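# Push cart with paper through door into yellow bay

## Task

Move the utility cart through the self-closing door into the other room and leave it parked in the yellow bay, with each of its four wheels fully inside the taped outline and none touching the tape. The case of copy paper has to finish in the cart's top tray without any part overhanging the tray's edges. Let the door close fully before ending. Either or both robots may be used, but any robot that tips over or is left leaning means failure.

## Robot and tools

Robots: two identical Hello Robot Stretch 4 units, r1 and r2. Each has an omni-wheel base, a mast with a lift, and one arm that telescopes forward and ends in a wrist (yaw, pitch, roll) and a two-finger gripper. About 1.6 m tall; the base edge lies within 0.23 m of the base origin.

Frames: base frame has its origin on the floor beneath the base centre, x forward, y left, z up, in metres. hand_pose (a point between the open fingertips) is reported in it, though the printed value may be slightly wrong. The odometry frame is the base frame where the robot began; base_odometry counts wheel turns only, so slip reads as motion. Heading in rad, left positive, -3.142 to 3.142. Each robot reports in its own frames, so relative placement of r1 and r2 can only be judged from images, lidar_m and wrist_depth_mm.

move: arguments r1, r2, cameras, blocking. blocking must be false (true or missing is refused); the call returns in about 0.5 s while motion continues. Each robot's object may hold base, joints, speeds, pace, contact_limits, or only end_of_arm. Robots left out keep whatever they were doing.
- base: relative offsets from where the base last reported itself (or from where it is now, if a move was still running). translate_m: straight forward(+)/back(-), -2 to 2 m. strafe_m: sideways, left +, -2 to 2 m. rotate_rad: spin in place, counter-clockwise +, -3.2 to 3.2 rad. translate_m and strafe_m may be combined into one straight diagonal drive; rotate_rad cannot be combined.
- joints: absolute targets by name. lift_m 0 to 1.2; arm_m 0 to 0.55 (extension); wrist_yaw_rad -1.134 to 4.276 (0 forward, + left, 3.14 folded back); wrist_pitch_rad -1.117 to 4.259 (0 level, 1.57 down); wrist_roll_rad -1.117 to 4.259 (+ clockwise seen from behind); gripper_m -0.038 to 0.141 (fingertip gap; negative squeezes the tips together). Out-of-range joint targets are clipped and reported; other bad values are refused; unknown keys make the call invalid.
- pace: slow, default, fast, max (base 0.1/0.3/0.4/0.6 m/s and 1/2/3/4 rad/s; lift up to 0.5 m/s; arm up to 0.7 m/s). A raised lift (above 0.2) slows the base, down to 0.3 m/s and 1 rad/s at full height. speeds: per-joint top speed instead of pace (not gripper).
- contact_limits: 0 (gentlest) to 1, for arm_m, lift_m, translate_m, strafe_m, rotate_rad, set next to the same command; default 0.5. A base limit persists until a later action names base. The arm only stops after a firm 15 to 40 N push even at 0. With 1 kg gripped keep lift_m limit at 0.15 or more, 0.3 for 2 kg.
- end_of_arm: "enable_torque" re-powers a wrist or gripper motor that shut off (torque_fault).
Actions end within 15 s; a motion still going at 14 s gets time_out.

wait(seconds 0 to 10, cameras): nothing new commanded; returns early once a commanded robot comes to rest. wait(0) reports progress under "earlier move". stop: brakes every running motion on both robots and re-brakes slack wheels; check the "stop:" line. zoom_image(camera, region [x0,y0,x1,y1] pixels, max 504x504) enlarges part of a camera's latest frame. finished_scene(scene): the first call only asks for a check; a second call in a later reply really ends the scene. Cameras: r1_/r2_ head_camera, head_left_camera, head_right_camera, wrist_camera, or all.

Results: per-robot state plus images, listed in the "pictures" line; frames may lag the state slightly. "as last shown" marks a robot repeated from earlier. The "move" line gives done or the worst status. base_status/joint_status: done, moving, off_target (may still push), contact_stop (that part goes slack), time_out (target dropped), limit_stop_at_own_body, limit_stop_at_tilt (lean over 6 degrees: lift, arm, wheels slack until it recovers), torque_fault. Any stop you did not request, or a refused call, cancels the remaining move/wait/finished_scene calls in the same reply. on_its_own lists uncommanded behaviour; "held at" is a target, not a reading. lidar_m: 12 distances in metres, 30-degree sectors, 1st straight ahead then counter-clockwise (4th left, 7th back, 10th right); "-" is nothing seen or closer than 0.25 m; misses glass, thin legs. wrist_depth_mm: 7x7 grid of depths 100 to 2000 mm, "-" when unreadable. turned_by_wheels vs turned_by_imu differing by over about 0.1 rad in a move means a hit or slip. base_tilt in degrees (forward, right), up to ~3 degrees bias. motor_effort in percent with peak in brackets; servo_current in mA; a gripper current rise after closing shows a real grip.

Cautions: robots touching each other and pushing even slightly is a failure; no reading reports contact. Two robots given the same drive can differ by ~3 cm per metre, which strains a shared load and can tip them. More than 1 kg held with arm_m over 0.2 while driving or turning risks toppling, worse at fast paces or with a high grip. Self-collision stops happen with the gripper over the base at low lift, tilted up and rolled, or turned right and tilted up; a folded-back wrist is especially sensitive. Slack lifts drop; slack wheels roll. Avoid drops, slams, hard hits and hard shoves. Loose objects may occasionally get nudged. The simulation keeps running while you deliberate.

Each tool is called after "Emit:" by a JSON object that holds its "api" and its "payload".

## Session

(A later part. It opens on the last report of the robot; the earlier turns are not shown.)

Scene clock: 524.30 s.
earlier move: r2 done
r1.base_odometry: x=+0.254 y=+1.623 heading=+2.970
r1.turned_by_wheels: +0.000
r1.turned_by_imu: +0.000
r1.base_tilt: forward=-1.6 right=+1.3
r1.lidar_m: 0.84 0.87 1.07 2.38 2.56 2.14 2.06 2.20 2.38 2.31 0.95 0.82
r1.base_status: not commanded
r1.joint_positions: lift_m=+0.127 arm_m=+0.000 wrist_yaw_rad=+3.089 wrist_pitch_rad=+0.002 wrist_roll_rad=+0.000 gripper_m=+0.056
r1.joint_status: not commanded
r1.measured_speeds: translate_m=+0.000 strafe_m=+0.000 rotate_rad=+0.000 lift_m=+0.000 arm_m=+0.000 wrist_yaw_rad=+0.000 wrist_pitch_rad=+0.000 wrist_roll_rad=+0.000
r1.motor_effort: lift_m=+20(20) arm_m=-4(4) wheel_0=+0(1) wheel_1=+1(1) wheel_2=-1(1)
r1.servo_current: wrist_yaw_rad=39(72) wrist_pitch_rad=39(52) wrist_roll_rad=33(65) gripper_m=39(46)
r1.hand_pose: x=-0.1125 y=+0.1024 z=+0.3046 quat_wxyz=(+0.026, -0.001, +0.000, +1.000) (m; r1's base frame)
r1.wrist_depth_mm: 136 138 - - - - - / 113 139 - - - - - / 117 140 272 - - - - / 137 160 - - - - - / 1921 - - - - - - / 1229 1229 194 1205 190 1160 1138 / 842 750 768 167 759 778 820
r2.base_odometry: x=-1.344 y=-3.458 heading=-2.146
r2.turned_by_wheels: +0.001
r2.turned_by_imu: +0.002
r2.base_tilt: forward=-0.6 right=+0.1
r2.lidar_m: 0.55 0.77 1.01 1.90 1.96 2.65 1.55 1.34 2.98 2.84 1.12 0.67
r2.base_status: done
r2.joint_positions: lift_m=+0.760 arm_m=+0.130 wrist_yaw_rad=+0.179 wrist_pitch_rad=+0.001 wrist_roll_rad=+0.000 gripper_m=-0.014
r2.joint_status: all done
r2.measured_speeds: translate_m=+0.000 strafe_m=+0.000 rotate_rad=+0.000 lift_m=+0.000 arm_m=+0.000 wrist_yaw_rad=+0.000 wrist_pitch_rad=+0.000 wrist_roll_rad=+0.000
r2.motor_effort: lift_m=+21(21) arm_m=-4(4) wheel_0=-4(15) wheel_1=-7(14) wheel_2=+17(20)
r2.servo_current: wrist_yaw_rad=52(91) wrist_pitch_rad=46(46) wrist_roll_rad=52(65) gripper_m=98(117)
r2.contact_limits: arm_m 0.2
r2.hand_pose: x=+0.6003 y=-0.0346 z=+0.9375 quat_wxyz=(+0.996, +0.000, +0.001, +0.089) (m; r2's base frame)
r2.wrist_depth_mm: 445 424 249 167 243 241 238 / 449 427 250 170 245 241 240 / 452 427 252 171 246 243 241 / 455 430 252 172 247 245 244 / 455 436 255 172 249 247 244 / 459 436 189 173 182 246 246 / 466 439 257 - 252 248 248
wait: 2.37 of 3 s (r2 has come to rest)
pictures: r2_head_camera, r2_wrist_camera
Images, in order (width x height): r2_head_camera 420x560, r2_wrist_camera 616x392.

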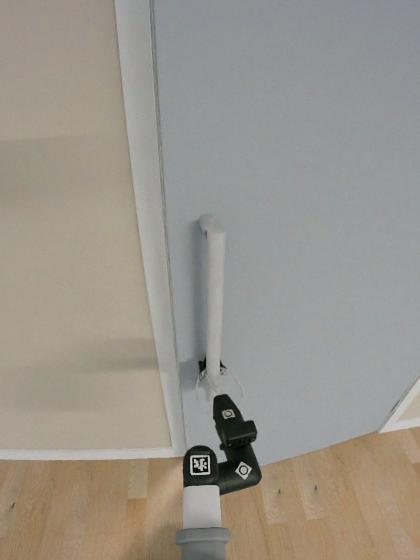

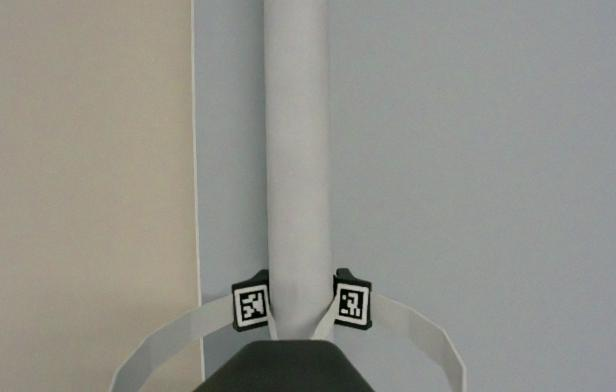

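Emit:
{"api": "move", "payload": {"r2": {"base": {"translate_m": -0.197, "strafe_m": -0.157}, "joints": {"wrist_yaw_rad": 0.436}, "pace": "default", "speeds": {"wrist_yaw_rad": 0.2}}, "blocking": false, "cameras": []}}

Emit:
{"api": "wait", "payload": {"seconds": 3, "cameras": ["r2_wrist_camera"]}}

Scene clock: 549.50 s.
move: r2 moving
r1.base_odometry: x=+0.254 y=+1.623 heading=+2.970
r1.turned_by_wheels: +0.000
r1.turned_by_imu: +0.000
r1.base_tilt: forward=-1.6 right=+1.3
r1.lidar_m: 0.85 0.86 1.10 2.39 2.55 2.12 2.06 2.21 2.38 2.28 0.96 0.84
r1.base_status: not commanded
r1.joint_positions: lift_m=+0.127 arm_m=+0.000 wrist_yaw_rad=+3.089 wrist_pitch_rad=+0.002 wrist_roll_rad=+0.000 gripper_m=+0.056
r1.joint_status: not commanded
r1.measured_speeds: translate_m=+0.000 strafe_m=+0.000 rotate_rad=+0.000 lift_m=+0.000 arm_m=+0.000 wrist_yaw_rad=+0.000 wrist_pitch_rad=+0.000 wrist_roll_rad=+0.000
r1.motor_effort: lift_m=+20(20) arm_m=-4(4) wheel_0=+0(1) wheel_1=+1(1) wheel_2=-1(1)
r1.servo_current: wrist_yaw_rad=39(65) wrist_pitch_rad=39(46) wrist_roll_rad=46(52) gripper_m=39(46)
r1.hand_pose: x=-0.1125 y=+0.1024 z=+0.3046 quat_wxyz=(+0.026, -0.001, +0.000, +1.000) (m; r1's base frame)
r1.wrist_depth_mm: 137 138 - - - - - / 113 139 - - - - - / 116 140 272 - - - - / 137 160 - - - - - / 1921 - - - - - - / 1160 1205 195 1182 191 1160 1118 / 842 750 750 166 741 778 820
r2.base_odometry: x=-1.347 y=-3.425 heading=-2.146
r2.turned_by_wheels: +0.000
r2.turned_by_imu: +0.001
r2.base_tilt: forward=-0.6 right=+0.1
r2.lidar_m: 0.55 0.81 1.08 1.92 1.98 2.66 1.52 1.31 2.96 2.82 1.14 0.64
r2.base_status: translate_m moving; strafe_m moving
r2.joint_positions: lift_m=+0.760 arm_m=+0.130 wrist_yaw_rad=+0.260 wrist_pitch_rad=+0.001 wrist_roll_rad=+0.000 gripper_m=-0.014
r2.joint_status: wrist_yaw_rad moving
r2.measured_speeds: translate_m=-0.102 strafe_m=-0.081 rotate_rad=-0.003 lift_m=+0.000 arm_m=+0.000 wrist_yaw_rad=+0.204 wrist_pitch_rad=+0.000 wrist_roll_rad=+0.000
r2.motor_effort: lift_m=+21(21) arm_m=-4(4) wheel_0=-1(5) wheel_1=-14(17) wheel_2=+22(23)
r2.servo_current: wrist_yaw_rad=52(65) wrist_pitch_rad=39(46) wrist_roll_rad=52(52) gripper_m=111(111)
r2.contact_limits: arm_m 0.2
r2.hand_pose: x=+0.6021 y=-0.0102 z=+0.9375 quat_wxyz=(+0.992, +0.000, +0.001, +0.130) (m; r2's base frame)
r2.wrist_depth_mm: - 466 251 168 240 237 233 / - 469 252 169 242 237 234 / - 473 256 171 245 239 234 / - 469 255 170 245 239 236 / - 473 256 173 246 242 236 / - 473 186 176 181 243 239 / - 139 260 - 249 - 240
pictures: none
No camera images: "cameras" was empty.

Scene clock: 551.23 s.
earlier move: r2 done
r1.base_odometry: x=+0.254 y=+1.623 heading=+2.970
r1.turned_by_wheels: +0.000
r1.turned_by_imu: +0.000
r1.base_tilt: forward=-1.6 right=+1.3
r1.lidar_m: 0.92 0.90 1.08 2.39 2.51 2.12 2.07 2.22 2.36 2.26 0.98 0.82
r1.base_status: not commanded
r1.joint_positions: lift_m=+0.127 arm_m=+0.000 wrist_yaw_rad=+3.089 wrist_pitch_rad=+0.002 wrist_roll_rad=+0.000 gripper_m=+0.056
r1.joint_status: not commanded
r1.measured_speeds: translate_m=+0.000 strafe_m=+0.000 rotate_rad=+0.000 lift_m=+0.000 arm_m=+0.000 wrist_yaw_rad=+0.000 wrist_pitch_rad=+0.000 wrist_roll_rad=+0.000
r1.motor_effort: lift_m=+20(20) arm_m=-4(4) wheel_0=-1(1) wheel_1=+0(1) wheel_2=-1(1)
r1.servo_current: wrist_yaw_rad=46(72) wrist_pitch_rad=39(46) wrist_roll_rad=46(65) gripper_m=39(46)
r1.hand_pose: x=-0.1125 y=+0.1024 z=+0.3046 quat_wxyz=(+0.026, -0.001, +0.000, +1.000) (m; r1's base frame)
r1.wrist_depth_mm: 136 138 - - - - - / 113 139 - - - - - / 117 139 271 - - - - / 137 160 - - - - - / 1921 - - - - - - / 1205 1182 195 1205 191 1138 1138 / 842 750 750 167 741 778 820
r2.base_odometry: x=-1.369 y=-3.208 heading=-2.144
r2.turned_by_wheels: +0.002
r2.turned_by_imu: +0.004
r2.base_tilt: forward=-0.6 right=+0.1
r2.lidar_m: 0.52 0.98 1.32 2.05 2.12 2.85 1.15 1.11 2.81 2.69 1.41 0.75
r2.base_status: done
r2.joint_positions: lift_m=+0.760 arm_m=+0.130 wrist_yaw_rad=+0.447 wrist_pitch_rad=+0.001 wrist_roll_rad=+0.000 gripper_m=-0.014
r2.joint_status: all done
r2.measured_speeds: translate_m=+0.000 strafe_m=+0.000 rotate_rad=+0.000 lift_m=+0.000 arm_m=+0.000 wrist_yaw_rad=+0.000 wrist_pitch_rad=+0.000 wrist_roll_rad=+0.000
r2.motor_effort: lift_m=+21(21) arm_m=-3(4) wheel_0=+14(15) wheel_1=-1(17) wheel_2=+17(24)
r2.servo_current: wrist_yaw_rad=59(98) wrist_pitch_rad=39(52) wrist_roll_rad=59(59) gripper_m=98(111)
r2.contact_limits: arm_m 0.2
r2.hand_pose: x=+0.5988 y=+0.0458 z=+0.9375 quat_wxyz=(+0.975, +0.000, +0.001, +0.222) (m; r2's base frame)
r2.wrist_depth_mm: - - 250 167 239 234 228 / - - 252 178 239 235 229 / - - 254 169 241 236 231 / - - 256 171 244 237 232 / - - 256 171 244 239 234 / - - 187 175 243 238 235 / - - 260 - 247 237 236
wait: 1.73 of 3 s (r2 has come to rest)
pictures: r2_wrist_camera
Images, in order (width x height): r2_wrist_camera 616x392.

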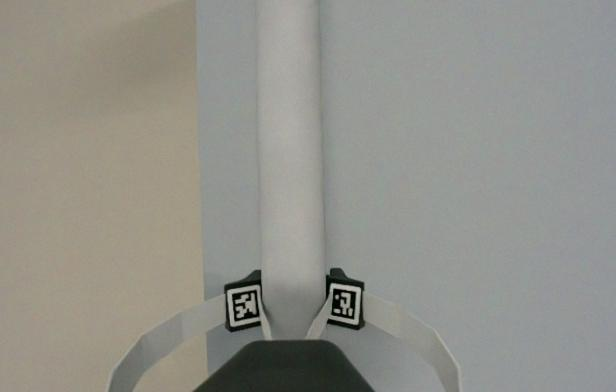

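Emit:
{"api": "move", "payload": {"blocking": false, "cameras": ["r1_head_camera", "r2_head_camera", "r2_wrist_camera"]}}

Scene clock: 589.57 s.
r1.base_odometry: x=+0.254 y=+1.623 heading=+2.970
r1.turned_by_wheels: +0.000
r1.turned_by_imu: +0.000
r1.base_tilt: forward=-1.6 right=+1.3
r1.lidar_m: 0.92 0.88 1.10 2.38 2.52 2.13 2.07 2.21 2.35 2.29 0.97 0.84
r1.base_status: not commanded
r1.joint_positions: lift_m=+0.127 arm_m=+0.000 wrist_yaw_rad=+3.089 wrist_pitch_rad=+0.002 wrist_roll_rad=+0.000 gripper_m=+0.056
r1.joint_status: not commanded
r1.measured_speeds: translate_m=+0.000 strafe_m=+0.000 rotate_rad=+0.000 lift_m=+0.000 arm_m=+0.000 wrist_yaw_rad=+0.000 wrist_pitch_rad=+0.000 wrist_roll_rad=+0.000
r1.motor_effort: lift_m=+20(20) arm_m=-4(4) wheel_0=+0(1) wheel_1=+1(1) wheel_2=-1(1)
r1.servo_current: wrist_yaw_rad=26(72) wrist_pitch_rad=39(46) wrist_roll_rad=33(65) gripper_m=39(46)
r1.hand_pose: x=-0.1125 y=+0.1024 z=+0.3046 quat_wxyz=(+0.026, -0.001, +0.000, +1.000) (m; r1's base frame)
r1.wrist_depth_mm: 136 138 - - - - - / 113 139 - - - - - / 117 139 273 - - - - / 137 160 - - - - - / 1983 - - - - - - / 1205 1182 195 1205 190 1160 1138 / 866 741 750 167 741 778 820
r2.base_odometry: x=-1.369 y=-3.208 heading=-2.144
r2.turned_by_wheels: +0.000
r2.turned_by_imu: +0.000
r2.base_tilt: forward=-0.7 right=+0.0
r2.lidar_m: 0.50 0.99 1.33 2.04 2.13 2.86 1.13 1.12 2.82 2.69 1.40 0.77
r2.base_status: done
r2.joint_positions: lift_m=+0.760 arm_m=+0.130 wrist_yaw_rad=+0.447 wrist_pitch_rad=+0.001 wrist_roll_rad=+0.000 gripper_m=-0.014
r2.joint_status: all done
r2.measured_speeds: translate_m=+0.000 strafe_m=+0.000 rotate_rad=+0.000 lift_m=+0.000 arm_m=+0.000 wrist_yaw_rad=+0.000 wrist_pitch_rad=+0.000 wrist_roll_rad=+0.000
r2.motor_effort: lift_m=+21(21) arm_m=-4(4) wheel_0=+14(15) wheel_1=+0(17) wheel_2=+16(24)
r2.servo_current: wrist_yaw_rad=65(98) wrist_pitch_rad=39(52) wrist_roll_rad=39(59) gripper_m=98(111)
r2.contact_limits: arm_m 0.2
r2.hand_pose: x=+0.5988 y=+0.0458 z=+0.9375 quat_wxyz=(+0.975, +0.000, +0.001, +0.222) (m; r2's base frame)
r2.wrist_depth_mm: - - 251 167 238 234 229 / - - 252 178 240 234 229 / - - 254 169 242 236 231 / - - 255 171 243 236 233 / - - 257 172 245 239 233 / - - 187 174 184 239 235 / - - 260 - 247 237 236
pictures: r1_head_camera, r2_head_camera, r2_wrist_camera
Images, in order (width x height): r1_head_camera 420x560, r2_head_camera 420x560, r2_wrist_camera 616x392.

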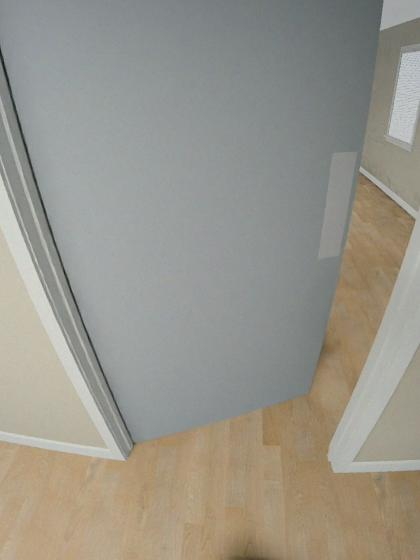

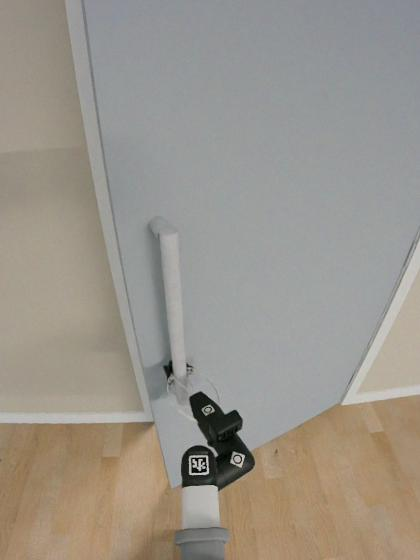

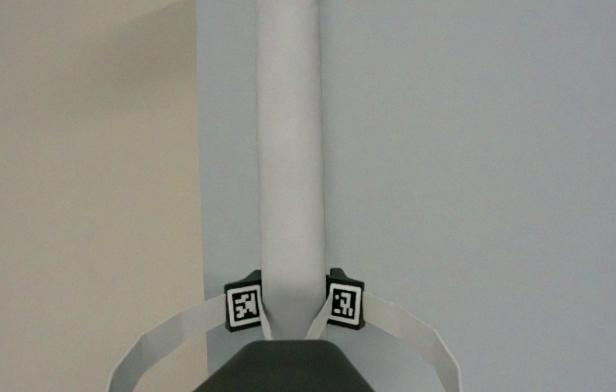

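Emit:
{"api": "move", "payload": {"blocking": false, "cameras": ["r2_wrist_camera"], "r2": {"base": {"translate_m": -0.191, "strafe_m": -0.224}, "joints": {"wrist_yaw_rad": 0.69}, "speeds": {"wrist_yaw_rad": 0.2}}}}

Emit:
{"api": "wait", "payload": {"seconds": 3, "cameras": ["r2_head_camera", "r2_wrist_camera"]}}

Scene clock: 626.97 s.
move: r2 moving
r1.base_odometry: x=+0.254 y=+1.623 heading=+2.970
r1.turned_by_wheels: +0.000
r1.turned_by_imu: +0.000
r1.base_tilt: forward=-1.6 right=+1.3
r1.lidar_m: 0.92 0.89 1.10 2.40 2.56 2.15 2.06 2.21 2.37 2.25 0.95 0.86
r1.base_status: not commanded
r1.joint_positions: lift_m=+0.127 arm_m=+0.000 wrist_yaw_rad=+3.089 wrist_pitch_rad=+0.002 wrist_roll_rad=+0.000 gripper_m=+0.056
r1.joint_status: not commanded
r1.measured_speeds: translate_m=+0.000 strafe_m=+0.000 rotate_rad=+0.000 lift_m=+0.000 arm_m=+0.000 wrist_yaw_rad=+0.000 wrist_pitch_rad=+0.000 wrist_roll_rad=+0.000
r1.motor_effort: lift_m=+20(20) arm_m=-4(4) wheel_0=+0(0) wheel_1=+1(1) wheel_2=-1(1)
r1.servo_current: wrist_yaw_rad=52(59) wrist_pitch_rad=39(46) wrist_roll_rad=46(52) gripper_m=46(46)
r1.hand_pose: x=-0.1125 y=+0.1024 z=+0.3046 quat_wxyz=(+0.026, -0.001, +0.000, +1.000) (m; r1's base frame)
r1.wrist_depth_mm: 136 138 - - - - - / 113 139 - - - - - / 117 139 270 - - - - / 137 160 - - - - - / 1983 - - - - - - / 1160 1205 195 1229 191 1160 1118 / 854 750 750 167 750 778 820
r2.base_odometry: x=-1.378 y=-3.178 heading=-2.142
r2.turned_by_wheels: +0.002
r2.turned_by_imu: +0.002
r2.base_tilt: forward=-0.6 right=+0.1
r2.lidar_m: 0.52 1.01 1.36 2.06 2.16 2.90 1.09 1.08 2.80 2.67 1.46 0.75
r2.base_status: translate_m moving; strafe_m moving
r2.joint_positions: lift_m=+0.760 arm_m=+0.130 wrist_yaw_rad=+0.526 wrist_pitch_rad=+0.001 wrist_roll_rad=+0.000 gripper_m=-0.014
r2.joint_status: wrist_yaw_rad moving
r2.measured_speeds: translate_m=-0.080 strafe_m=-0.095 rotate_rad=-0.001 lift_m=+0.000 arm_m=+0.000 wrist_yaw_rad=+0.199 wrist_pitch_rad=+0.000 wrist_roll_rad=+0.000
r2.motor_effort: lift_m=+21(21) arm_m=-4(4) wheel_0=+8(19) wheel_1=-12(14) wheel_2=+24(24)
r2.servo_current: wrist_yaw_rad=72(85) wrist_pitch_rad=46(46) wrist_roll_rad=46(52) gripper_m=98(104)
r2.contact_limits: arm_m 0.2
r2.hand_pose: x=+0.5942 y=+0.0692 z=+0.9375 quat_wxyz=(+0.966, +0.000, +0.001, +0.260) (m; r2's base frame)
r2.wrist_depth_mm: - - 253 167 237 230 224 / - - 255 171 238 230 224 / - - 256 172 240 233 225 / - - 258 172 242 233 227 / - - 259 172 242 235 229 / - - 185 173 185 236 230 / - 123 - - 246 234 232
pictures: r2_wrist_camera
Images, in order (width x height): r2_wrist_camera 616x392.

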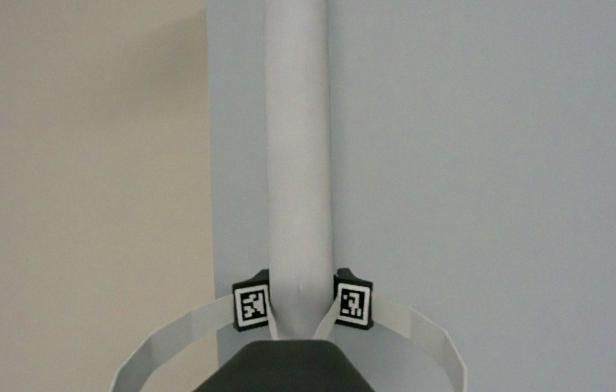

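Scene clock: 628.90 s.
earlier move: r2 done
r1.base_odometry: x=+0.254 y=+1.623 heading=+2.970
r1.turned_by_wheels: +0.000
r1.turned_by_imu: +0.000
r1.base_tilt: forward=-1.6 right=+1.3
r1.lidar_m: 1.01 0.87 1.10 2.38 2.57 2.12 2.06 2.24 2.38 2.31 0.96 0.85
r1.base_status: not commanded
r1.joint_positions: lift_m=+0.127 arm_m=+0.000 wrist_yaw_rad=+3.089 wrist_pitch_rad=+0.002 wrist_roll_rad=+0.000 gripper_m=+0.056
r1.joint_status: not commanded
r1.measured_speeds: translate_m=+0.000 strafe_m=+0.000 rotate_rad=+0.000 lift_m=+0.000 arm_m=+0.000 wrist_yaw_rad=+0.000 wrist_pitch_rad=+0.000 wrist_roll_rad=+0.000
r1.motor_effort: lift_m=+20(20) arm_m=-4(4) wheel_0=+0(1) wheel_1=+1(1) wheel_2=-1(1)
r1.servo_current: wrist_yaw_rad=46(65) wrist_pitch_rad=46(46) wrist_roll_rad=46(65) gripper_m=46(46)
r1.hand_pose: x=-0.1125 y=+0.1024 z=+0.3046 quat_wxyz=(+0.026, -0.001, +0.000, +1.000) (m; r1's base frame)
r1.wrist_depth_mm: 136 138 - - - - - / 113 139 - - - - - / 116 139 271 - - - - / 137 160 - - - - - / 1921 - - - - - - / 1205 1182 195 1205 191 1160 1098 / 854 741 759 167 732 778 820
r2.base_odometry: x=-1.454 y=-2.927 heading=-2.141
r2.turned_by_wheels: +0.002
r2.turned_by_imu: +0.006
r2.base_tilt: forward=-0.6 right=+0.0
r2.lidar_m: 0.51 0.57 1.58 2.25 2.36 3.18 0.86 0.94 2.60 2.49 1.68 0.96
r2.base_status: done
r2.joint_positions: lift_m=+0.760 arm_m=+0.130 wrist_yaw_rad=+0.707 wrist_pitch_rad=+0.001 wrist_roll_rad=+0.000 gripper_m=-0.014
r2.joint_status: all done
r2.measured_speeds: translate_m=+0.000 strafe_m=+0.000 rotate_rad=+0.000 lift_m=+0.000 arm_m=+0.000 wrist_yaw_rad=+0.000 wrist_pitch_rad=+0.000 wrist_roll_rad=+0.000
r2.motor_effort: lift_m=+21(21) arm_m=-4(4) wheel_0=+21(25) wheel_1=+3(15) wheel_2=+16(25)
r2.servo_current: wrist_yaw_rad=91(104) wrist_pitch_rad=39(52) wrist_roll_rad=46(52) gripper_m=91(104)
r2.contact_limits: arm_m 0.2
r2.hand_pose: x=+0.5769 y=+0.1210 z=+0.9375 quat_wxyz=(+0.938, +0.000, +0.001, +0.346) (m; r2's base frame)
r2.wrist_depth_mm: - - 252 173 238 232 226 / - - 253 242 239 232 228 / - - 255 173 241 234 229 / - - 254 173 243 236 230 / - - 258 173 244 236 231 / - - 182 180 241 237 234 / - 1863 260 - 245 238 235
wait: 1.93 of 3 s (r2 has come to rest)
pictures: r2_head_camera, r2_wrist_camera
Images, in order (width x height): r2_head_camera 420x560, r2_wrist_camera 616x392.

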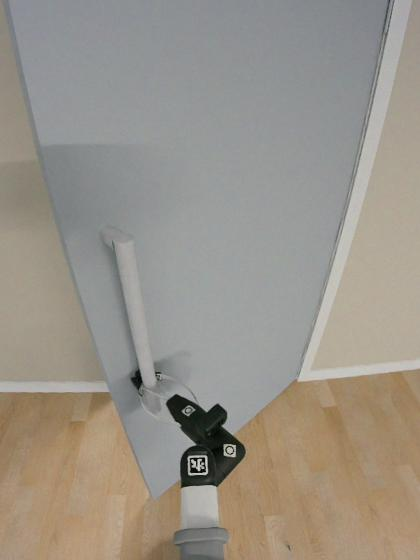

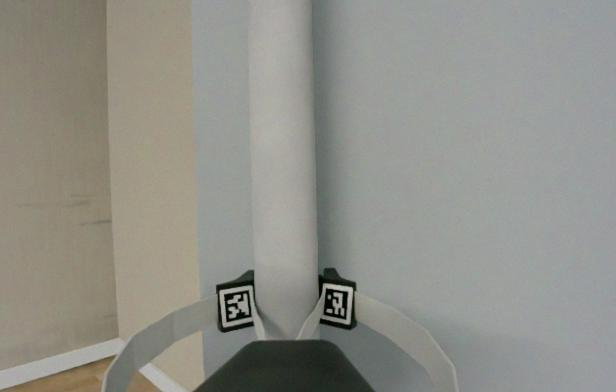

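Emit:
{"api": "move", "payload": {"blocking": false, "cameras": [], "r2": {"base": {"translate_m": -0.111, "strafe_m": -0.284}, "joints": {"wrist_yaw_rad": 0.97}, "speeds": {"wrist_yaw_rad": 0.2}}}}

Emit:
{"api": "wait", "payload": {"seconds": 3, "cameras": ["r2_head_camera", "r2_wrist_camera"]}}

Scene clock: 644.43 s.
move: r2 moving
r1.base_odometry: x=+0.254 y=+1.623 heading=+2.970
r1.turned_by_wheels: +0.000
r1.turned_by_imu: +0.000
r1.base_tilt: forward=-1.6 right=+1.2
r1.lidar_m: 1.02 0.88 1.09 2.40 2.55 2.13 2.07 2.22 2.38 2.28 0.95 0.84
r1.base_status: not commanded
r1.joint_positions: lift_m=+0.127 arm_m=+0.000 wrist_yaw_rad=+3.089 wrist_pitch_rad=+0.002 wrist_roll_rad=+0.000 gripper_m=+0.056
r1.joint_status: not commanded
r1.measured_speeds: translate_m=+0.000 strafe_m=+0.000 rotate_rad=+0.000 lift_m=+0.000 arm_m=+0.000 wrist_yaw_rad=+0.000 wrist_pitch_rad=+0.000 wrist_roll_rad=+0.000
r1.motor_effort: lift_m=+20(20) arm_m=-4(4) wheel_0=+0(1) wheel_1=+1(1) wheel_2=-1(1)
r1.servo_current: wrist_yaw_rad=33(59) wrist_pitch_rad=39(46) wrist_roll_rad=52(59) gripper_m=39(46)
r1.hand_pose: x=-0.1125 y=+0.1024 z=+0.3046 quat_wxyz=(+0.026, -0.001, +0.000, +1.000) (m; r1's base frame)
r1.wrist_depth_mm: 136 139 - - - - - / 113 139 - - - - - / 117 139 271 - - - - / 137 160 - - - - - / 1983 - - - - - - / 1205 1182 195 1229 190 1160 1118 / 842 759 750 167 741 778 798
r2.base_odometry: x=-1.473 y=-2.901 heading=-2.138
r2.turned_by_wheels: +0.003
r2.turned_by_imu: +0.011
r2.base_tilt: forward=-0.6 right=+0.0
r2.lidar_m: 0.53 0.53 1.64 2.30 2.39 3.25 0.84 0.98 2.55 2.45 1.67 0.95
r2.base_status: translate_m moving; strafe_m moving
r2.joint_positions: lift_m=+0.760 arm_m=+0.130 wrist_yaw_rad=+0.786 wrist_pitch_rad=+0.001 wrist_roll_rad=+0.000 gripper_m=-0.014
r2.joint_status: wrist_yaw_rad moving
r2.measured_speeds: translate_m=-0.044 strafe_m=-0.117 rotate_rad=+0.002 lift_m=+0.000 arm_m=+0.000 wrist_yaw_rad=+0.209 wrist_pitch_rad=+0.000 wrist_roll_rad=+0.000
r2.motor_effort: lift_m=+21(21) arm_m=-4(4) wheel_0=+20(27) wheel_1=-8(10) wheel_2=+23(26)
r2.servo_current: wrist_yaw_rad=33(85) wrist_pitch_rad=46(46) wrist_roll_rad=59(59) gripper_m=98(98)
r2.contact_limits: arm_m 0.2
r2.hand_pose: x=+0.5666 y=+0.1422 z=+0.9375 quat_wxyz=(+0.924, +0.000, +0.001, +0.383) (m; r2's base frame)
r2.wrist_depth_mm: - - 255 168 237 228 220 / - - 255 178 237 228 222 / - - 257 170 239 229 224 / - - 258 172 241 231 224 / - - 260 172 242 232 225 / - - 185 175 237 233 228 / - - 264 - - 231 227
pictures: none
No camera images: "cameras" was empty.

Scene clock: 646.67 s.
earlier move: r2 contact_stop
r1.base_odometry: x=+0.254 y=+1.623 heading=+2.970
r1.turned_by_wheels: +0.000
r1.turned_by_imu: +0.000
r1.base_tilt: forward=-1.6 right=+1.3
r1.lidar_m: 1.06 0.89 1.12 2.39 2.56 2.12 2.07 2.20 2.36 2.31 0.97 0.84
r1.base_status: not commanded
r1.joint_positions: lift_m=+0.127 arm_m=+0.000 wrist_yaw_rad=+3.089 wrist_pitch_rad=+0.002 wrist_roll_rad=+0.000 gripper_m=+0.056
r1.joint_status: not commanded
r1.measured_speeds: translate_m=+0.000 strafe_m=+0.000 rotate_rad=+0.000 lift_m=+0.000 arm_m=+0.000 wrist_yaw_rad=+0.000 wrist_pitch_rad=+0.000 wrist_roll_rad=+0.000
r1.motor_effort: lift_m=+20(20) arm_m=-4(4) wheel_0=+1(1) wheel_1=+1(1) wheel_2=-1(1)
r1.servo_current: wrist_yaw_rad=59(72) wrist_pitch_rad=39(52) wrist_roll_rad=52(65) gripper_m=39(52)
r1.hand_pose: x=-0.1125 y=+0.1024 z=+0.3046 quat_wxyz=(+0.026, -0.001, +0.000, +1.000) (m; r1's base frame)
r1.wrist_depth_mm: 136 139 - - - - - / 113 139 - - - - - / 117 139 271 - - - - / 137 159 - - - - - / 1921 - - - - - - / 1182 1182 195 1205 190 1160 1118 / 842 750 759 167 741 778 809
r2.base_odometry: x=-1.620 y=-2.686 heading=-2.020
r2.turned_by_wheels: +0.118
r2.turned_by_imu: +0.156
r2.base_tilt: forward=-0.7 right=+0.1
r2.lidar_m: 0.54 0.52 2.13 2.54 2.82 0.80 0.83 2.78 2.21 2.21 1.57 1.00
r2.base_status: translate_m contact_stop (by the wheels' count: -0.114 of -0.111); strafe_m contact_stop (by the wheels' count: -0.269 of -0.284)
r2.joint_positions: lift_m=+0.760 arm_m=+0.130 wrist_yaw_rad=+0.963 wrist_pitch_rad=+0.001 wrist_roll_rad=+0.000 gripper_m=-0.014
r2.joint_status: all done
r2.measured_speeds: translate_m=+0.000 strafe_m=+0.000 rotate_rad=+0.000 lift_m=+0.000 arm_m=+0.000 wrist_yaw_rad=+0.000 wrist_pitch_rad=+0.000 wrist_roll_rad=+0.000
r2.on_its_own: the wheels are slack since a contact_stop
r2.motor_effort: lift_m=+21(21) arm_m=-5(5) wheel_0=+0(32) wheel_1=+0(11) wheel_2=+0(26)
r2.servo_current: wrist_yaw_rad=59(182) wrist_pitch_rad=39(46) wrist_roll_rad=59(59) gripper_m=65(98)
r2.contact_limits: arm_m 0.2
r2.hand_pose: x=+0.5374 y=+0.1868 z=+0.9376 quat_wxyz=(+0.886, +0.000, +0.001, +0.463) (m; r2's base frame)
r2.wrist_depth_mm: - - - 168 232 218 210 / - - - 168 234 220 211 / - - - 168 235 220 212 / - - - 168 236 224 213 / - - - 170 237 222 213 / - - 266 171 185 223 215 / - 1863 267 - 236 220 216
wait: 2.23 of 3 s (r2 has come to rest)
pictures: r2_head_camera, r2_wrist_camera
Images, in order (width x height): r2_head_camera 420x560, r2_wrist_camera 616x392.

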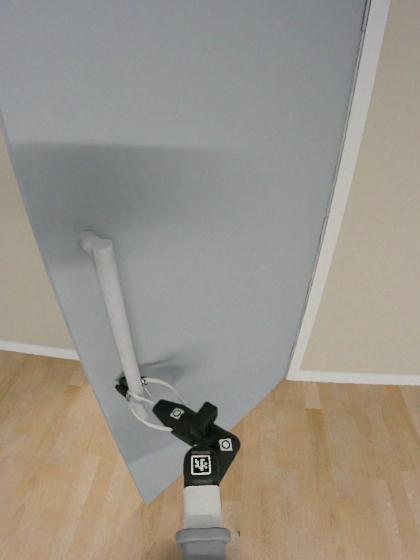

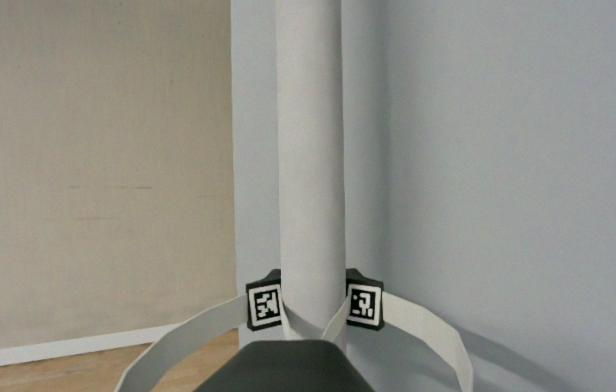

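Emit:
{"api": "wait", "payload": {"seconds": 0.3, "cameras": ["r1_head_camera", "r1_head_right_camera", "r2_head_left_camera", "r2_head_right_camera"]}}

Scene clock: 670.53 s.
r1.base_odometry: x=+0.254 y=+1.623 heading=+2.970
r1.turned_by_wheels: +0.000
r1.turned_by_imu: +0.000
r1.base_tilt: forward=-1.6 right=+1.2
r1.lidar_m: 1.06 0.89 1.10 2.40 2.53 2.13 2.06 2.24 2.35 2.27 0.96 0.84
r1.base_status: not commanded
r1.joint_positions: lift_m=+0.127 arm_m=+0.000 wrist_yaw_rad=+3.089 wrist_pitch_rad=+0.002 wrist_roll_rad=+0.000 gripper_m=+0.056
r1.joint_status: not commanded
r1.measured_speeds: translate_m=+0.000 strafe_m=+0.000 rotate_rad=+0.000 lift_m=+0.000 arm_m=+0.000 wrist_yaw_rad=+0.000 wrist_pitch_rad=+0.000 wrist_roll_rad=+0.000
r1.motor_effort: lift_m=+20(20) arm_m=-4(4) wheel_0=-1(1) wheel_1=+1(1) wheel_2=-1(1)
r1.servo_current: wrist_yaw_rad=52(72) wrist_pitch_rad=46(52) wrist_roll_rad=52(65) gripper_m=52(52)
r1.hand_pose: x=-0.1125 y=+0.1024 z=+0.3046 quat_wxyz=(+0.026, -0.001, +0.000, +1.000) (m; r1's base frame)
r1.wrist_depth_mm: 136 138 - - - - - / 113 139 - - - - - / 117 139 271 - - - - / 137 160 - - - - - / 1921 - - - - - - / 1182 1205 194 1160 191 1160 1118 / 842 750 750 167 741 778 809
r2.base_odometry: x=-1.620 y=-2.686 heading=-2.020
r2.turned_by_wheels: +0.000
r2.turned_by_imu: +0.000
r2.base_tilt: forward=-0.6 right=+0.1
r2.lidar_m: 0.52 0.50 2.12 2.54 2.79 0.77 0.80 2.78 2.24 2.18 1.56 0.98
r2.base_status: translate_m contact_stop (by the wheels' count: -0.114 of -0.111); strafe_m contact_stop (by the wheels' count: -0.269 of -0.284)
r2.joint_positions: lift_m=+0.760 arm_m=+0.130 wrist_yaw_rad=+0.963 wrist_pitch_rad=+0.001 wrist_roll_rad=+0.000 gripper_m=-0.014
r2.joint_status: all done
r2.measured_speeds: translate_m=+0.000 strafe_m=+0.000 rotate_rad=+0.000 lift_m=+0.000 arm_m=+0.000 wrist_yaw_rad=+0.000 wrist_pitch_rad=+0.000 wrist_roll_rad=+0.000
r2.on_its_own: the wheels are slack since a contact_stop
r2.motor_effort: lift_m=+21(21) arm_m=-5(5) wheel_0=+0(32) wheel_1=+0(11) wheel_2=+0(26)
r2.servo_current: wrist_yaw_rad=59(182) wrist_pitch_rad=39(46) wrist_roll_rad=46(59) gripper_m=78(98)
r2.contact_limits: arm_m 0.2
r2.hand_pose: x=+0.5374 y=+0.1868 z=+0.9376 quat_wxyz=(+0.886, +0.000, +0.001, +0.463) (m; r2's base frame)
r2.wrist_depth_mm: - - - 168 232 217 209 / - - - 168 234 220 210 / - - - 168 234 221 212 / - - - 168 236 223 213 / - - - 170 237 222 214 / - - 267 171 185 223 215 / - 1921 268 - 236 220 216
wait: 0.30 s; at rest from the start
pictures: r1_head_camera, r1_head_right_camera, r2_head_left_camera, r2_head_right_camera
Images, in order (width x height): r1_head_camera 420x560, r1_head_right_camera 420x672, r2_head_left_camera 420x672, r2_head_right_camera 420x672.

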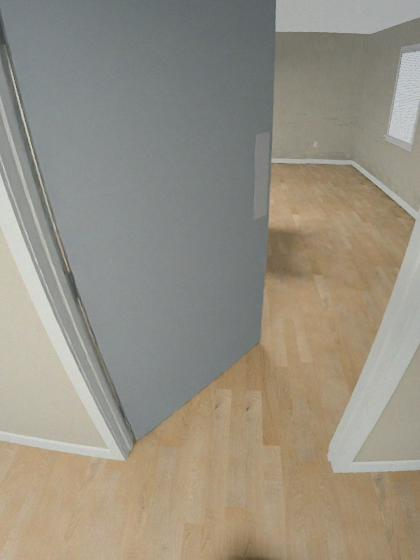

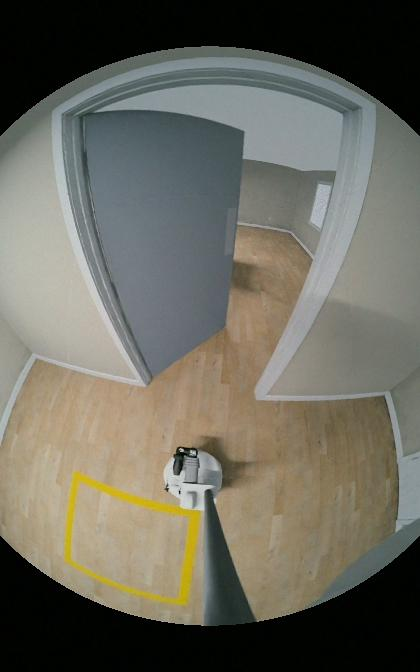

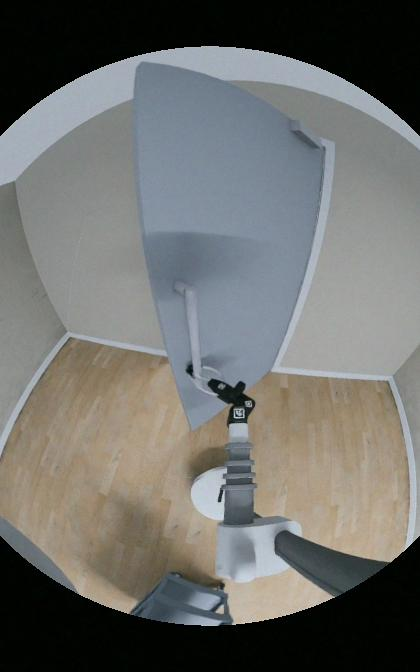

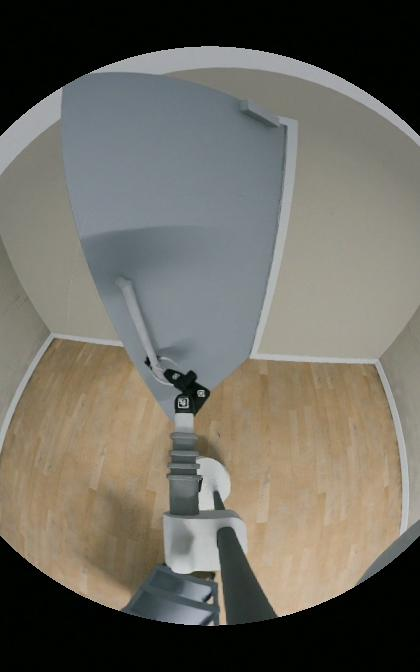

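Emit:
{"api": "move", "payload": {"blocking": false, "cameras": [], "r2": {"base": {"translate_m": 0.022, "strafe_m": -0.145}, "joints": {"arm_m": 0.0}, "speeds": {"arm_m": 0.1}, "pace": "slow", "contact_limits": {"arm_m": 1.0, "translate_m": 1.0, "strafe_m": 1.0}}}}

Emit:
{"api": "wait", "payload": {"seconds": 3, "cameras": ["r2_head_camera", "r2_wrist_camera", "r1_head_camera"]}}

r2: "contact_limits": translate_m and strafe_m are given together and make one move, which takes one limit: state it under one of them only
Scene clock: 716.10 s.
r1.base_odometry: x=+0.254 y=+1.623 heading=+2.970
r1.turned_by_wheels: +0.000
r1.turned_by_imu: +0.000
r1.base_tilt: forward=-1.6 right=+1.3
r1.lidar_m: 1.07 0.86 1.10 2.39 2.55 2.13 2.06 2.22 2.40 2.30 0.97 0.84
r1.base_status: not commanded
r1.joint_positions: lift_m=+0.127 arm_m=+0.000 wrist_yaw_rad=+3.089 wrist_pitch_rad=+0.002 wrist_roll_rad=+0.000 gripper_m=+0.056
r1.joint_status: not commanded
r1.measured_speeds: translate_m=+0.000 strafe_m=+0.000 rotate_rad=+0.000 lift_m=+0.000 arm_m=+0.000 wrist_yaw_rad=+0.000 wrist_pitch_rad=+0.000 wrist_roll_rad=+0.000
r1.motor_effort: lift_m=+20(20) arm_m=-4(4) wheel_0=+0(1) wheel_1=+1(1) wheel_2=-1(1)
r1.servo_current: wrist_yaw_rad=52(72) wrist_pitch_rad=39(52) wrist_roll_rad=46(65) gripper_m=39(52)
r1.hand_pose: x=-0.1125 y=+0.1024 z=+0.3046 quat_wxyz=(+0.026, -0.001, +0.000, +1.000) (m; r1's base frame)
r1.wrist_depth_mm: 136 138 - - - - - / 113 139 - - - - - / 117 139 273 - - - - / 137 159 - - - - - / 1983 - - - - - - / 1182 1205 194 1182 191 1160 1138 / 854 750 759 167 741 778 820
r2.base_odometry: x=-1.620 y=-2.686 heading=-2.020
r2.turned_by_wheels: +0.000
r2.turned_by_imu: +0.000
r2.base_tilt: forward=-0.6 right=+0.1
r2.lidar_m: 0.54 0.51 2.11 2.53 2.79 0.78 0.80 2.77 2.24 2.20 1.59 0.98
r2.base_status: translate_m contact_stop (by the wheels' count: -0.114 of -0.111); strafe_m contact_stop (by the wheels' count: -0.269 of -0.284)
r2.joint_positions: lift_m=+0.760 arm_m=+0.130 wrist_yaw_rad=+0.963 wrist_pitch_rad=+0.001 wrist_roll_rad=+0.000 gripper_m=-0.014
r2.joint_status: all done
r2.measured_speeds: translate_m=+0.000 strafe_m=+0.000 rotate_rad=+0.000 lift_m=+0.000 arm_m=+0.000 wrist_yaw_rad=+0.000 wrist_pitch_rad=+0.000 wrist_roll_rad=+0.000
r2.on_its_own: the wheels are slack since a contact_stop
r2.motor_effort: lift_m=+21(21) arm_m=-4(5) wheel_0=+0(32) wheel_1=+0(11) wheel_2=+0(26)
r2.servo_current: wrist_yaw_rad=52(182) wrist_pitch_rad=39(46) wrist_roll_rad=46(59) gripper_m=72(98)
r2.contact_limits: arm_m 0.2
r2.hand_pose: x=+0.5374 y=+0.1868 z=+0.9376 quat_wxyz=(+0.886, +0.000, +0.001, +0.463) (m; r2's base frame)
r2.wrist_depth_mm: - - - 168 232 218 210 / - - - 168 233 220 210 / - - - 169 235 220 211 / - - - 168 237 224 213 / - - - 170 237 223 214 / - - 266 171 185 222 215 / - 1808 268 - 236 220 215
pictures: none

not run: a call was refused earlier in this reply.

Emit:
{"api": "move", "payload": {"blocking": false, "cameras": [], "r2": {"base": {"translate_m": 0.022, "strafe_m": -0.145}, "joints": {"arm_m": 0.0}, "speeds": {"arm_m": 0.1}, "pace": "slow", "contact_limits": {"arm_m": 1.0, "translate_m": 1.0}}}}

Emit:
{"api": "wait", "payload": {"seconds": 3, "cameras": ["r2_head_camera", "r2_wrist_camera", "r1_head_camera"]}}

Scene clock: 720.17 s.
move: r2 moving
r1.base_odometry: x=+0.254 y=+1.623 heading=+2.970
r1.turned_by_wheels: +0.000
r1.turned_by_imu: +0.000
r1.base_tilt: forward=-1.6 right=+1.3
r1.lidar_m: 1.08 0.90 1.09 2.40 2.57 2.10 2.06 2.23 2.35 2.30 0.97 0.85
r1.base_status: not commanded
r1.joint_positions: lift_m=+0.127 arm_m=+0.000 wrist_yaw_rad=+3.089 wrist_pitch_rad=+0.002 wrist_roll_rad=+0.000 gripper_m=+0.056
r1.joint_status: not commanded
r1.measured_speeds: translate_m=+0.000 strafe_m=+0.000 rotate_rad=+0.000 lift_m=+0.000 arm_m=+0.000 wrist_yaw_rad=+0.000 wrist_pitch_rad=+0.000 wrist_roll_rad=+0.000
r1.motor_effort: lift_m=+20(20) arm_m=-4(4) wheel_0=+0(1) wheel_1=+1(1) wheel_2=-1(1)
r1.servo_current: wrist_yaw_rad=39(59) wrist_pitch_rad=39(46) wrist_roll_rad=72(72) gripper_m=33(46)
r1.hand_pose: x=-0.1125 y=+0.1024 z=+0.3046 quat_wxyz=(+0.026, -0.001, +0.000, +1.000) (m; r1's base frame)
r1.wrist_depth_mm: 136 138 - - - - - / 113 138 - - - - - / 116 139 272 - - - - / 137 160 - - - - - / 1921 - - - - - - / 1160 1205 195 1205 191 1182 1138 / 854 768 759 167 750 778 809
r2.base_odometry: x=-1.632 y=-2.682 heading=-2.022
r2.turned_by_wheels: -0.001
r2.turned_by_imu: -0.001
r2.base_tilt: forward=-0.6 right=+0.1
r2.lidar_m: 0.49 0.49 2.08 2.54 2.81 0.81 0.82 2.76 2.21 2.18 1.58 0.99
r2.base_status: translate_m moving; strafe_m moving
r2.joint_positions: lift_m=+0.760 arm_m=+0.093 wrist_yaw_rad=+0.959 wrist_pitch_rad=+0.001 wrist_roll_rad=+0.000 gripper_m=-0.014
r2.joint_status: arm_m moving
r2.measured_speeds: translate_m=+0.008 strafe_m=-0.052 rotate_rad=+0.001 lift_m=+0.000 arm_m=-0.099 wrist_yaw_rad=-0.014 wrist_pitch_rad=+0.000 wrist_roll_rad=+0.000
r2.motor_effort: lift_m=+21(21) arm_m=-18(20) wheel_0=-1(7) wheel_1=-16(17) wheel_2=+0(3)
r2.servo_current: wrist_yaw_rad=65(78) wrist_pitch_rad=39(46) wrist_roll_rad=46(52) gripper_m=72(78)
r2.contact_limits: arm_m 1; translate_m 1
r2.hand_pose: x=+0.5010 y=+0.1859 z=+0.9376 quat_wxyz=(+0.887, +0.000, +0.001, +0.461) (m; r2's base frame)
r2.wrist_depth_mm: - - - 164 233 222 215 / - - - 166 233 223 215 / - - - 167 234 225 217 / - - - 167 235 227 218 / - - - 169 236 227 219 / - - 262 171 179 226 220 / - - 147 - 238 225 221
pictures: none
No camera images: "cameras" was empty.

Scene clock: 722.33 s.
earlier move: r2 done
r1.base_odometry: x=+0.254 y=+1.623 heading=+2.970
r1.turned_by_wheels: +0.000
r1.turned_by_imu: +0.000
r1.base_tilt: forward=-1.6 right=+1.3
r1.lidar_m: 1.16 0.88 1.09 2.39 2.56 2.13 2.05 2.21 2.38 2.28 0.97 0.83
r1.base_status: not commanded
r1.joint_positions: lift_m=+0.127 arm_m=+0.000 wrist_yaw_rad=+3.089 wrist_pitch_rad=+0.002 wrist_roll_rad=+0.000 gripper_m=+0.056
r1.joint_status: not commanded
r1.measured_speeds: translate_m=+0.000 strafe_m=+0.000 rotate_rad=+0.000 lift_m=+0.000 arm_m=+0.000 wrist_yaw_rad=+0.000 wrist_pitch_rad=+0.000 wrist_roll_rad=+0.000
r1.motor_effort: lift_m=+20(20) arm_m=-4(4) wheel_0=+0(1) wheel_1=+1(1) wheel_2=-1(1)
r1.servo_current: wrist_yaw_rad=52(65) wrist_pitch_rad=46(52) wrist_roll_rad=39(72) gripper_m=39(52)
r1.hand_pose: x=-0.1125 y=+0.1024 z=+0.3046 quat_wxyz=(+0.026, -0.001, +0.000, +1.000) (m; r1's base frame)
r1.wrist_depth_mm: 136 138 - - - - - / 113 139 - - - - - / 117 140 270 - - - - / 137 159 - - - - - / 1983 - - - - - - / 1182 1160 195 1182 190 1160 1118 / 854 759 759 167 741 778 820
r2.base_odometry: x=-1.759 y=-2.642 heading=-2.020
r2.turned_by_wheels: +0.001
r2.turned_by_imu: -0.002
r2.base_tilt: forward=-0.6 right=+0.1
r2.lidar_m: 0.48 0.37 2.05 2.68 2.93 0.86 0.87 2.63 2.09 2.07 1.51 1.11
r2.base_status: done
r2.joint_positions: lift_m=+0.760 arm_m=+0.000 wrist_yaw_rad=+0.968 wrist_pitch_rad=+0.001 wrist_roll_rad=+0.000 gripper_m=-0.014
r2.joint_status: all done
r2.measured_speeds: translate_m=+0.000 strafe_m=+0.000 rotate_rad=+0.000 lift_m=+0.000 arm_m=+0.000 wrist_yaw_rad=+0.000 wrist_pitch_rad=+0.000 wrist_roll_rad=+0.000
r2.motor_effort: lift_m=+21(21) arm_m=-11(20) wheel_0=+6(10) wheel_1=-8(21) wheel_2=+1(3)
r2.servo_current: wrist_yaw_rad=65(98) wrist_pitch_rad=46(46) wrist_roll_rad=52(59) gripper_m=72(78)
r2.contact_limits: arm_m 1; translate_m 1
r2.hand_pose: x=+0.4068 y=+0.1880 z=+0.9376 quat_wxyz=(+0.885, +0.000, +0.001, +0.465) (m; r2's base frame)
r2.wrist_depth_mm: - - 252 167 240 236 230 / - - 253 168 241 235 231 / - - 254 170 242 236 232 / - - 256 170 243 239 234 / - - 258 171 245 239 235 / - - 187 174 182 240 236 / - - 262 - 249 239 238
wait: 2.17 of 3 s (r2 has come to rest)
pictures: r1_head_camera, r2_head_camera, r2_wrist_camera
Images, in order (width x height): r1_head_camera 420x560, r2_head_camera 420x560, r2_wrist_camera 616x392.

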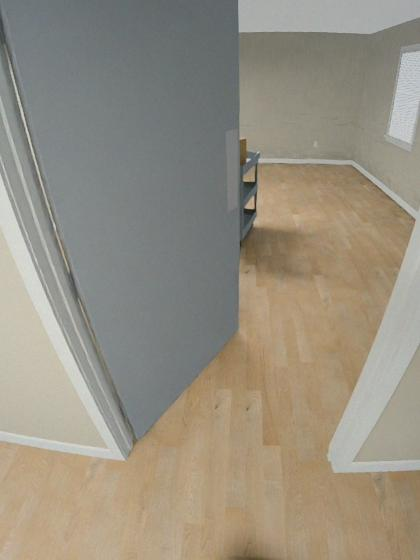

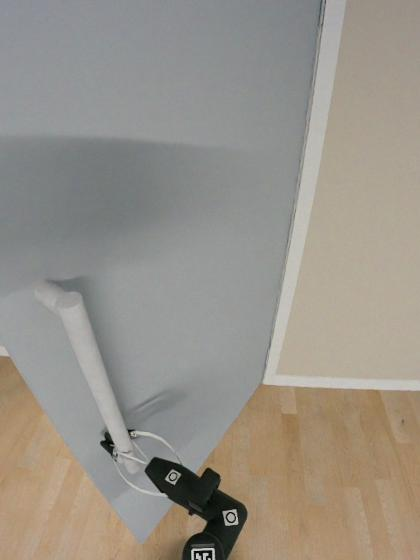

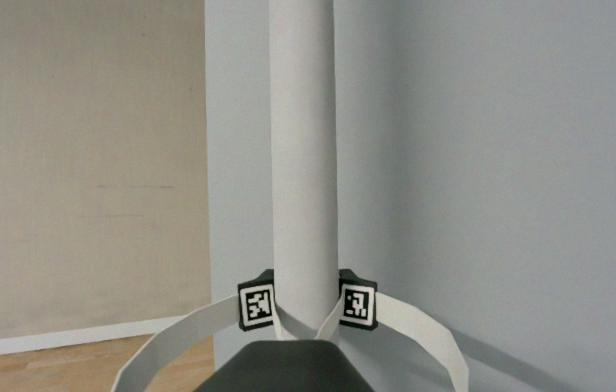

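Emit:
{"api": "move", "payload": {"blocking": false, "cameras": [], "r2": {"base": {"translate_m": -0.0585, "strafe_m": -0.28}, "joints": {"wrist_yaw_rad": 1.245}, "speeds": {"wrist_yaw_rad": 0.1}, "pace": "slow", "contact_limits": {"translate_m": 1.0}}}}

Emit:
{"api": "wait", "payload": {"seconds": 5, "cameras": ["r2_head_camera", "r2_wrist_camera", "r1_head_camera"]}}

Scene clock: 734.03 s.
move: r2 moving
r1.base_odometry: x=+0.254 y=+1.623 heading=+2.970
r1.turned_by_wheels: +0.000
r1.turned_by_imu: +0.000
r1.base_tilt: forward=-1.6 right=+1.3
r1.lidar_m: 1.15 0.89 1.07 2.39 2.57 2.12 2.05 2.23 2.32 2.29 0.92 0.87
r1.base_status: not commanded
r1.joint_positions: lift_m=+0.127 arm_m=+0.000 wrist_yaw_rad=+3.089 wrist_pitch_rad=+0.002 wrist_roll_rad=+0.000 gripper_m=+0.056
r1.joint_status: not commanded
r1.measured_speeds: translate_m=+0.000 strafe_m=+0.000 rotate_rad=+0.000 lift_m=+0.000 arm_m=+0.000 wrist_yaw_rad=+0.000 wrist_pitch_rad=+0.000 wrist_roll_rad=+0.000
r1.motor_effort: lift_m=+20(20) arm_m=-4(4) wheel_0=+0(1) wheel_1=+1(1) wheel_2=-1(1)
r1.servo_current: wrist_yaw_rad=52(52) wrist_pitch_rad=46(46) wrist_roll_rad=33(59) gripper_m=39(39)
r1.hand_pose: x=-0.1125 y=+0.1024 z=+0.3046 quat_wxyz=(+0.026, -0.001, +0.000, +1.000) (m; r1's base frame)
r1.wrist_depth_mm: 136 139 - - - - - / 113 139 - - - - - / 117 140 272 - - - - / 137 160 - - - - - / 1921 - - - - - - / 1160 1205 195 1205 191 1182 1160 / 842 759 750 167 732 778 831
r2.base_odometry: x=-1.770 y=-2.635 heading=-2.019
r2.turned_by_wheels: +0.001
r2.turned_by_imu: +0.001
r2.base_tilt: forward=-0.6 right=+0.0
r2.lidar_m: 0.55 0.38 2.07 2.69 2.97 0.86 0.90 2.60 2.08 2.03 1.52 1.15
r2.base_status: translate_m moving; strafe_m moving
r2.joint_positions: lift_m=+0.760 arm_m=+0.000 wrist_yaw_rad=+1.006 wrist_pitch_rad=+0.001 wrist_roll_rad=+0.000 gripper_m=-0.014
r2.joint_status: wrist_yaw_rad moving
r2.measured_speeds: translate_m=-0.011 strafe_m=-0.050 rotate_rad=+0.000 lift_m=+0.000 arm_m=+0.000 wrist_yaw_rad=+0.087 wrist_pitch_rad=+0.000 wrist_roll_rad=+0.000
r2.motor_effort: lift_m=+21(21) arm_m=-11(11) wheel_0=+10(11) wheel_1=-12(13) wheel_2=+14(15)
r2.servo_current: wrist_yaw_rad=104(104) wrist_pitch_rad=39(46) wrist_roll_rad=46(52) gripper_m=72(78)
r2.contact_limits: arm_m 1; translate_m 1
r2.hand_pose: x=+0.3996 y=+0.1967 z=+0.9376 quat_wxyz=(+0.876, +0.000, +0.001, +0.482) (m; r2's base frame)
r2.wrist_depth_mm: - - 253 168 239 234 228 / - - 254 167 239 235 229 / - - 257 171 242 235 230 / - - 256 169 244 236 231 / - - 258 170 245 238 233 / - - 187 172 183 237 234 / - - 260 - 246 - 236
pictures: none
No camera images: "cameras" was empty.

Scene clock: 737.63 s.
earlier move: r2 done
r1.base_odometry: x=+0.254 y=+1.623 heading=+2.970
r1.turned_by_wheels: +0.000
r1.turned_by_imu: +0.000
r1.base_tilt: forward=-1.6 right=+1.3
r1.lidar_m: 1.27 0.89 1.10 2.39 2.54 2.12 2.07 2.22 2.36 2.31 0.98 0.84
r1.base_status: not commanded
r1.joint_positions: lift_m=+0.127 arm_m=+0.000 wrist_yaw_rad=+3.089 wrist_pitch_rad=+0.002 wrist_roll_rad=+0.000 gripper_m=+0.056
r1.joint_status: not commanded
r1.measured_speeds: translate_m=+0.000 strafe_m=+0.000 rotate_rad=+0.000 lift_m=+0.000 arm_m=+0.000 wrist_yaw_rad=+0.000 wrist_pitch_rad=+0.000 wrist_roll_rad=+0.000
r1.motor_effort: lift_m=+20(20) arm_m=-4(4) wheel_0=+0(1) wheel_1=+1(1) wheel_2=-1(1)
r1.servo_current: wrist_yaw_rad=46(72) wrist_pitch_rad=46(52) wrist_roll_rad=39(65) gripper_m=46(52)
r1.hand_pose: x=-0.1125 y=+0.1024 z=+0.3046 quat_wxyz=(+0.026, -0.001, +0.000, +1.000) (m; r1's base frame)
r1.wrist_depth_mm: 136 138 - - - - - / 113 139 - - - - - / 116 139 271 - - - - / 137 160 - - - - - / 1983 - - - - - - / 1182 1229 195 1182 190 1182 1118 / 842 759 750 167 732 788 809
r2.base_odometry: x=-1.986 y=-2.469 heading=-2.019
r2.turned_by_wheels: +0.000
r2.turned_by_imu: +0.002
r2.base_tilt: forward=-0.7 right=+0.1
r2.lidar_m: 0.63 0.36 0.42 2.96 1.02 0.92 - 2.26 1.80 1.79 1.53 1.25
r2.base_status: done
r2.joint_positions: lift_m=+0.760 arm_m=+0.000 wrist_yaw_rad=+1.246 wrist_pitch_rad=+0.001 wrist_roll_rad=+0.000 gripper_m=-0.014
r2.joint_status: all done
r2.measured_speeds: translate_m=+0.000 strafe_m=+0.000 rotate_rad=+0.000 lift_m=+0.000 arm_m=+0.000 wrist_yaw_rad=+0.000 wrist_pitch_rad=+0.000 wrist_roll_rad=+0.000
r2.motor_effort: lift_m=+21(21) arm_m=-8(11) wheel_0=+10(13) wheel_1=-6(14) wheel_2=+10(15)
r2.servo_current: wrist_yaw_rad=39(104) wrist_pitch_rad=39(46) wrist_roll_rad=52(65) gripper_m=72(78)
r2.contact_limits: arm_m 1; translate_m 1
r2.hand_pose: x=+0.3461 y=+0.2454 z=+0.9376 quat_wxyz=(+0.812, +0.000, +0.001, +0.583) (m; r2's base frame)
r2.wrist_depth_mm: - - 251 166 239 232 227 / - - 254 169 241 233 229 / - - 256 170 241 235 229 / - - 256 170 242 236 229 / - - 258 171 244 236 232 / - - 189 172 186 237 233 / - 1921 260 - 245 236 234
wait: 3.60 of 5 s (r2 has come to rest)
pictures: r1_head_camera, r2_head_camera, r2_wrist_camera
Images, in order (width x height): r1_head_camera 420x560, r2_head_camera 420x560, r2_wrist_camera 616x392.

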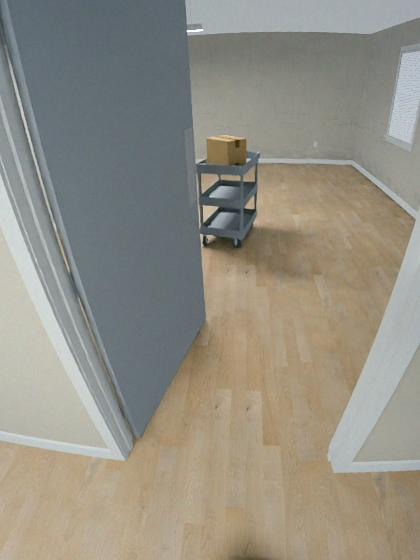

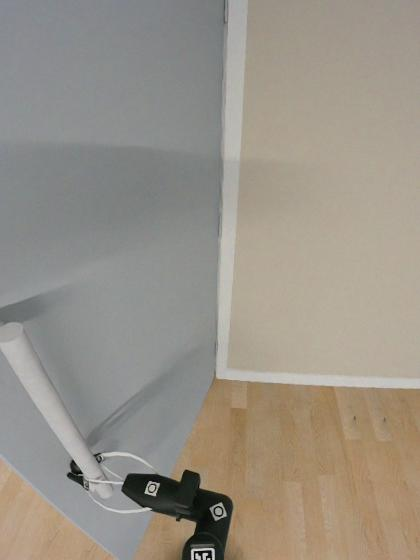

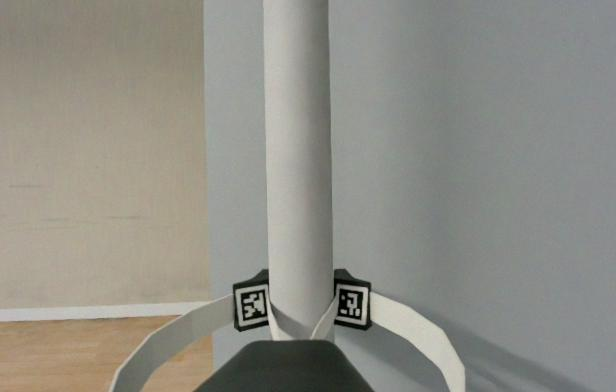

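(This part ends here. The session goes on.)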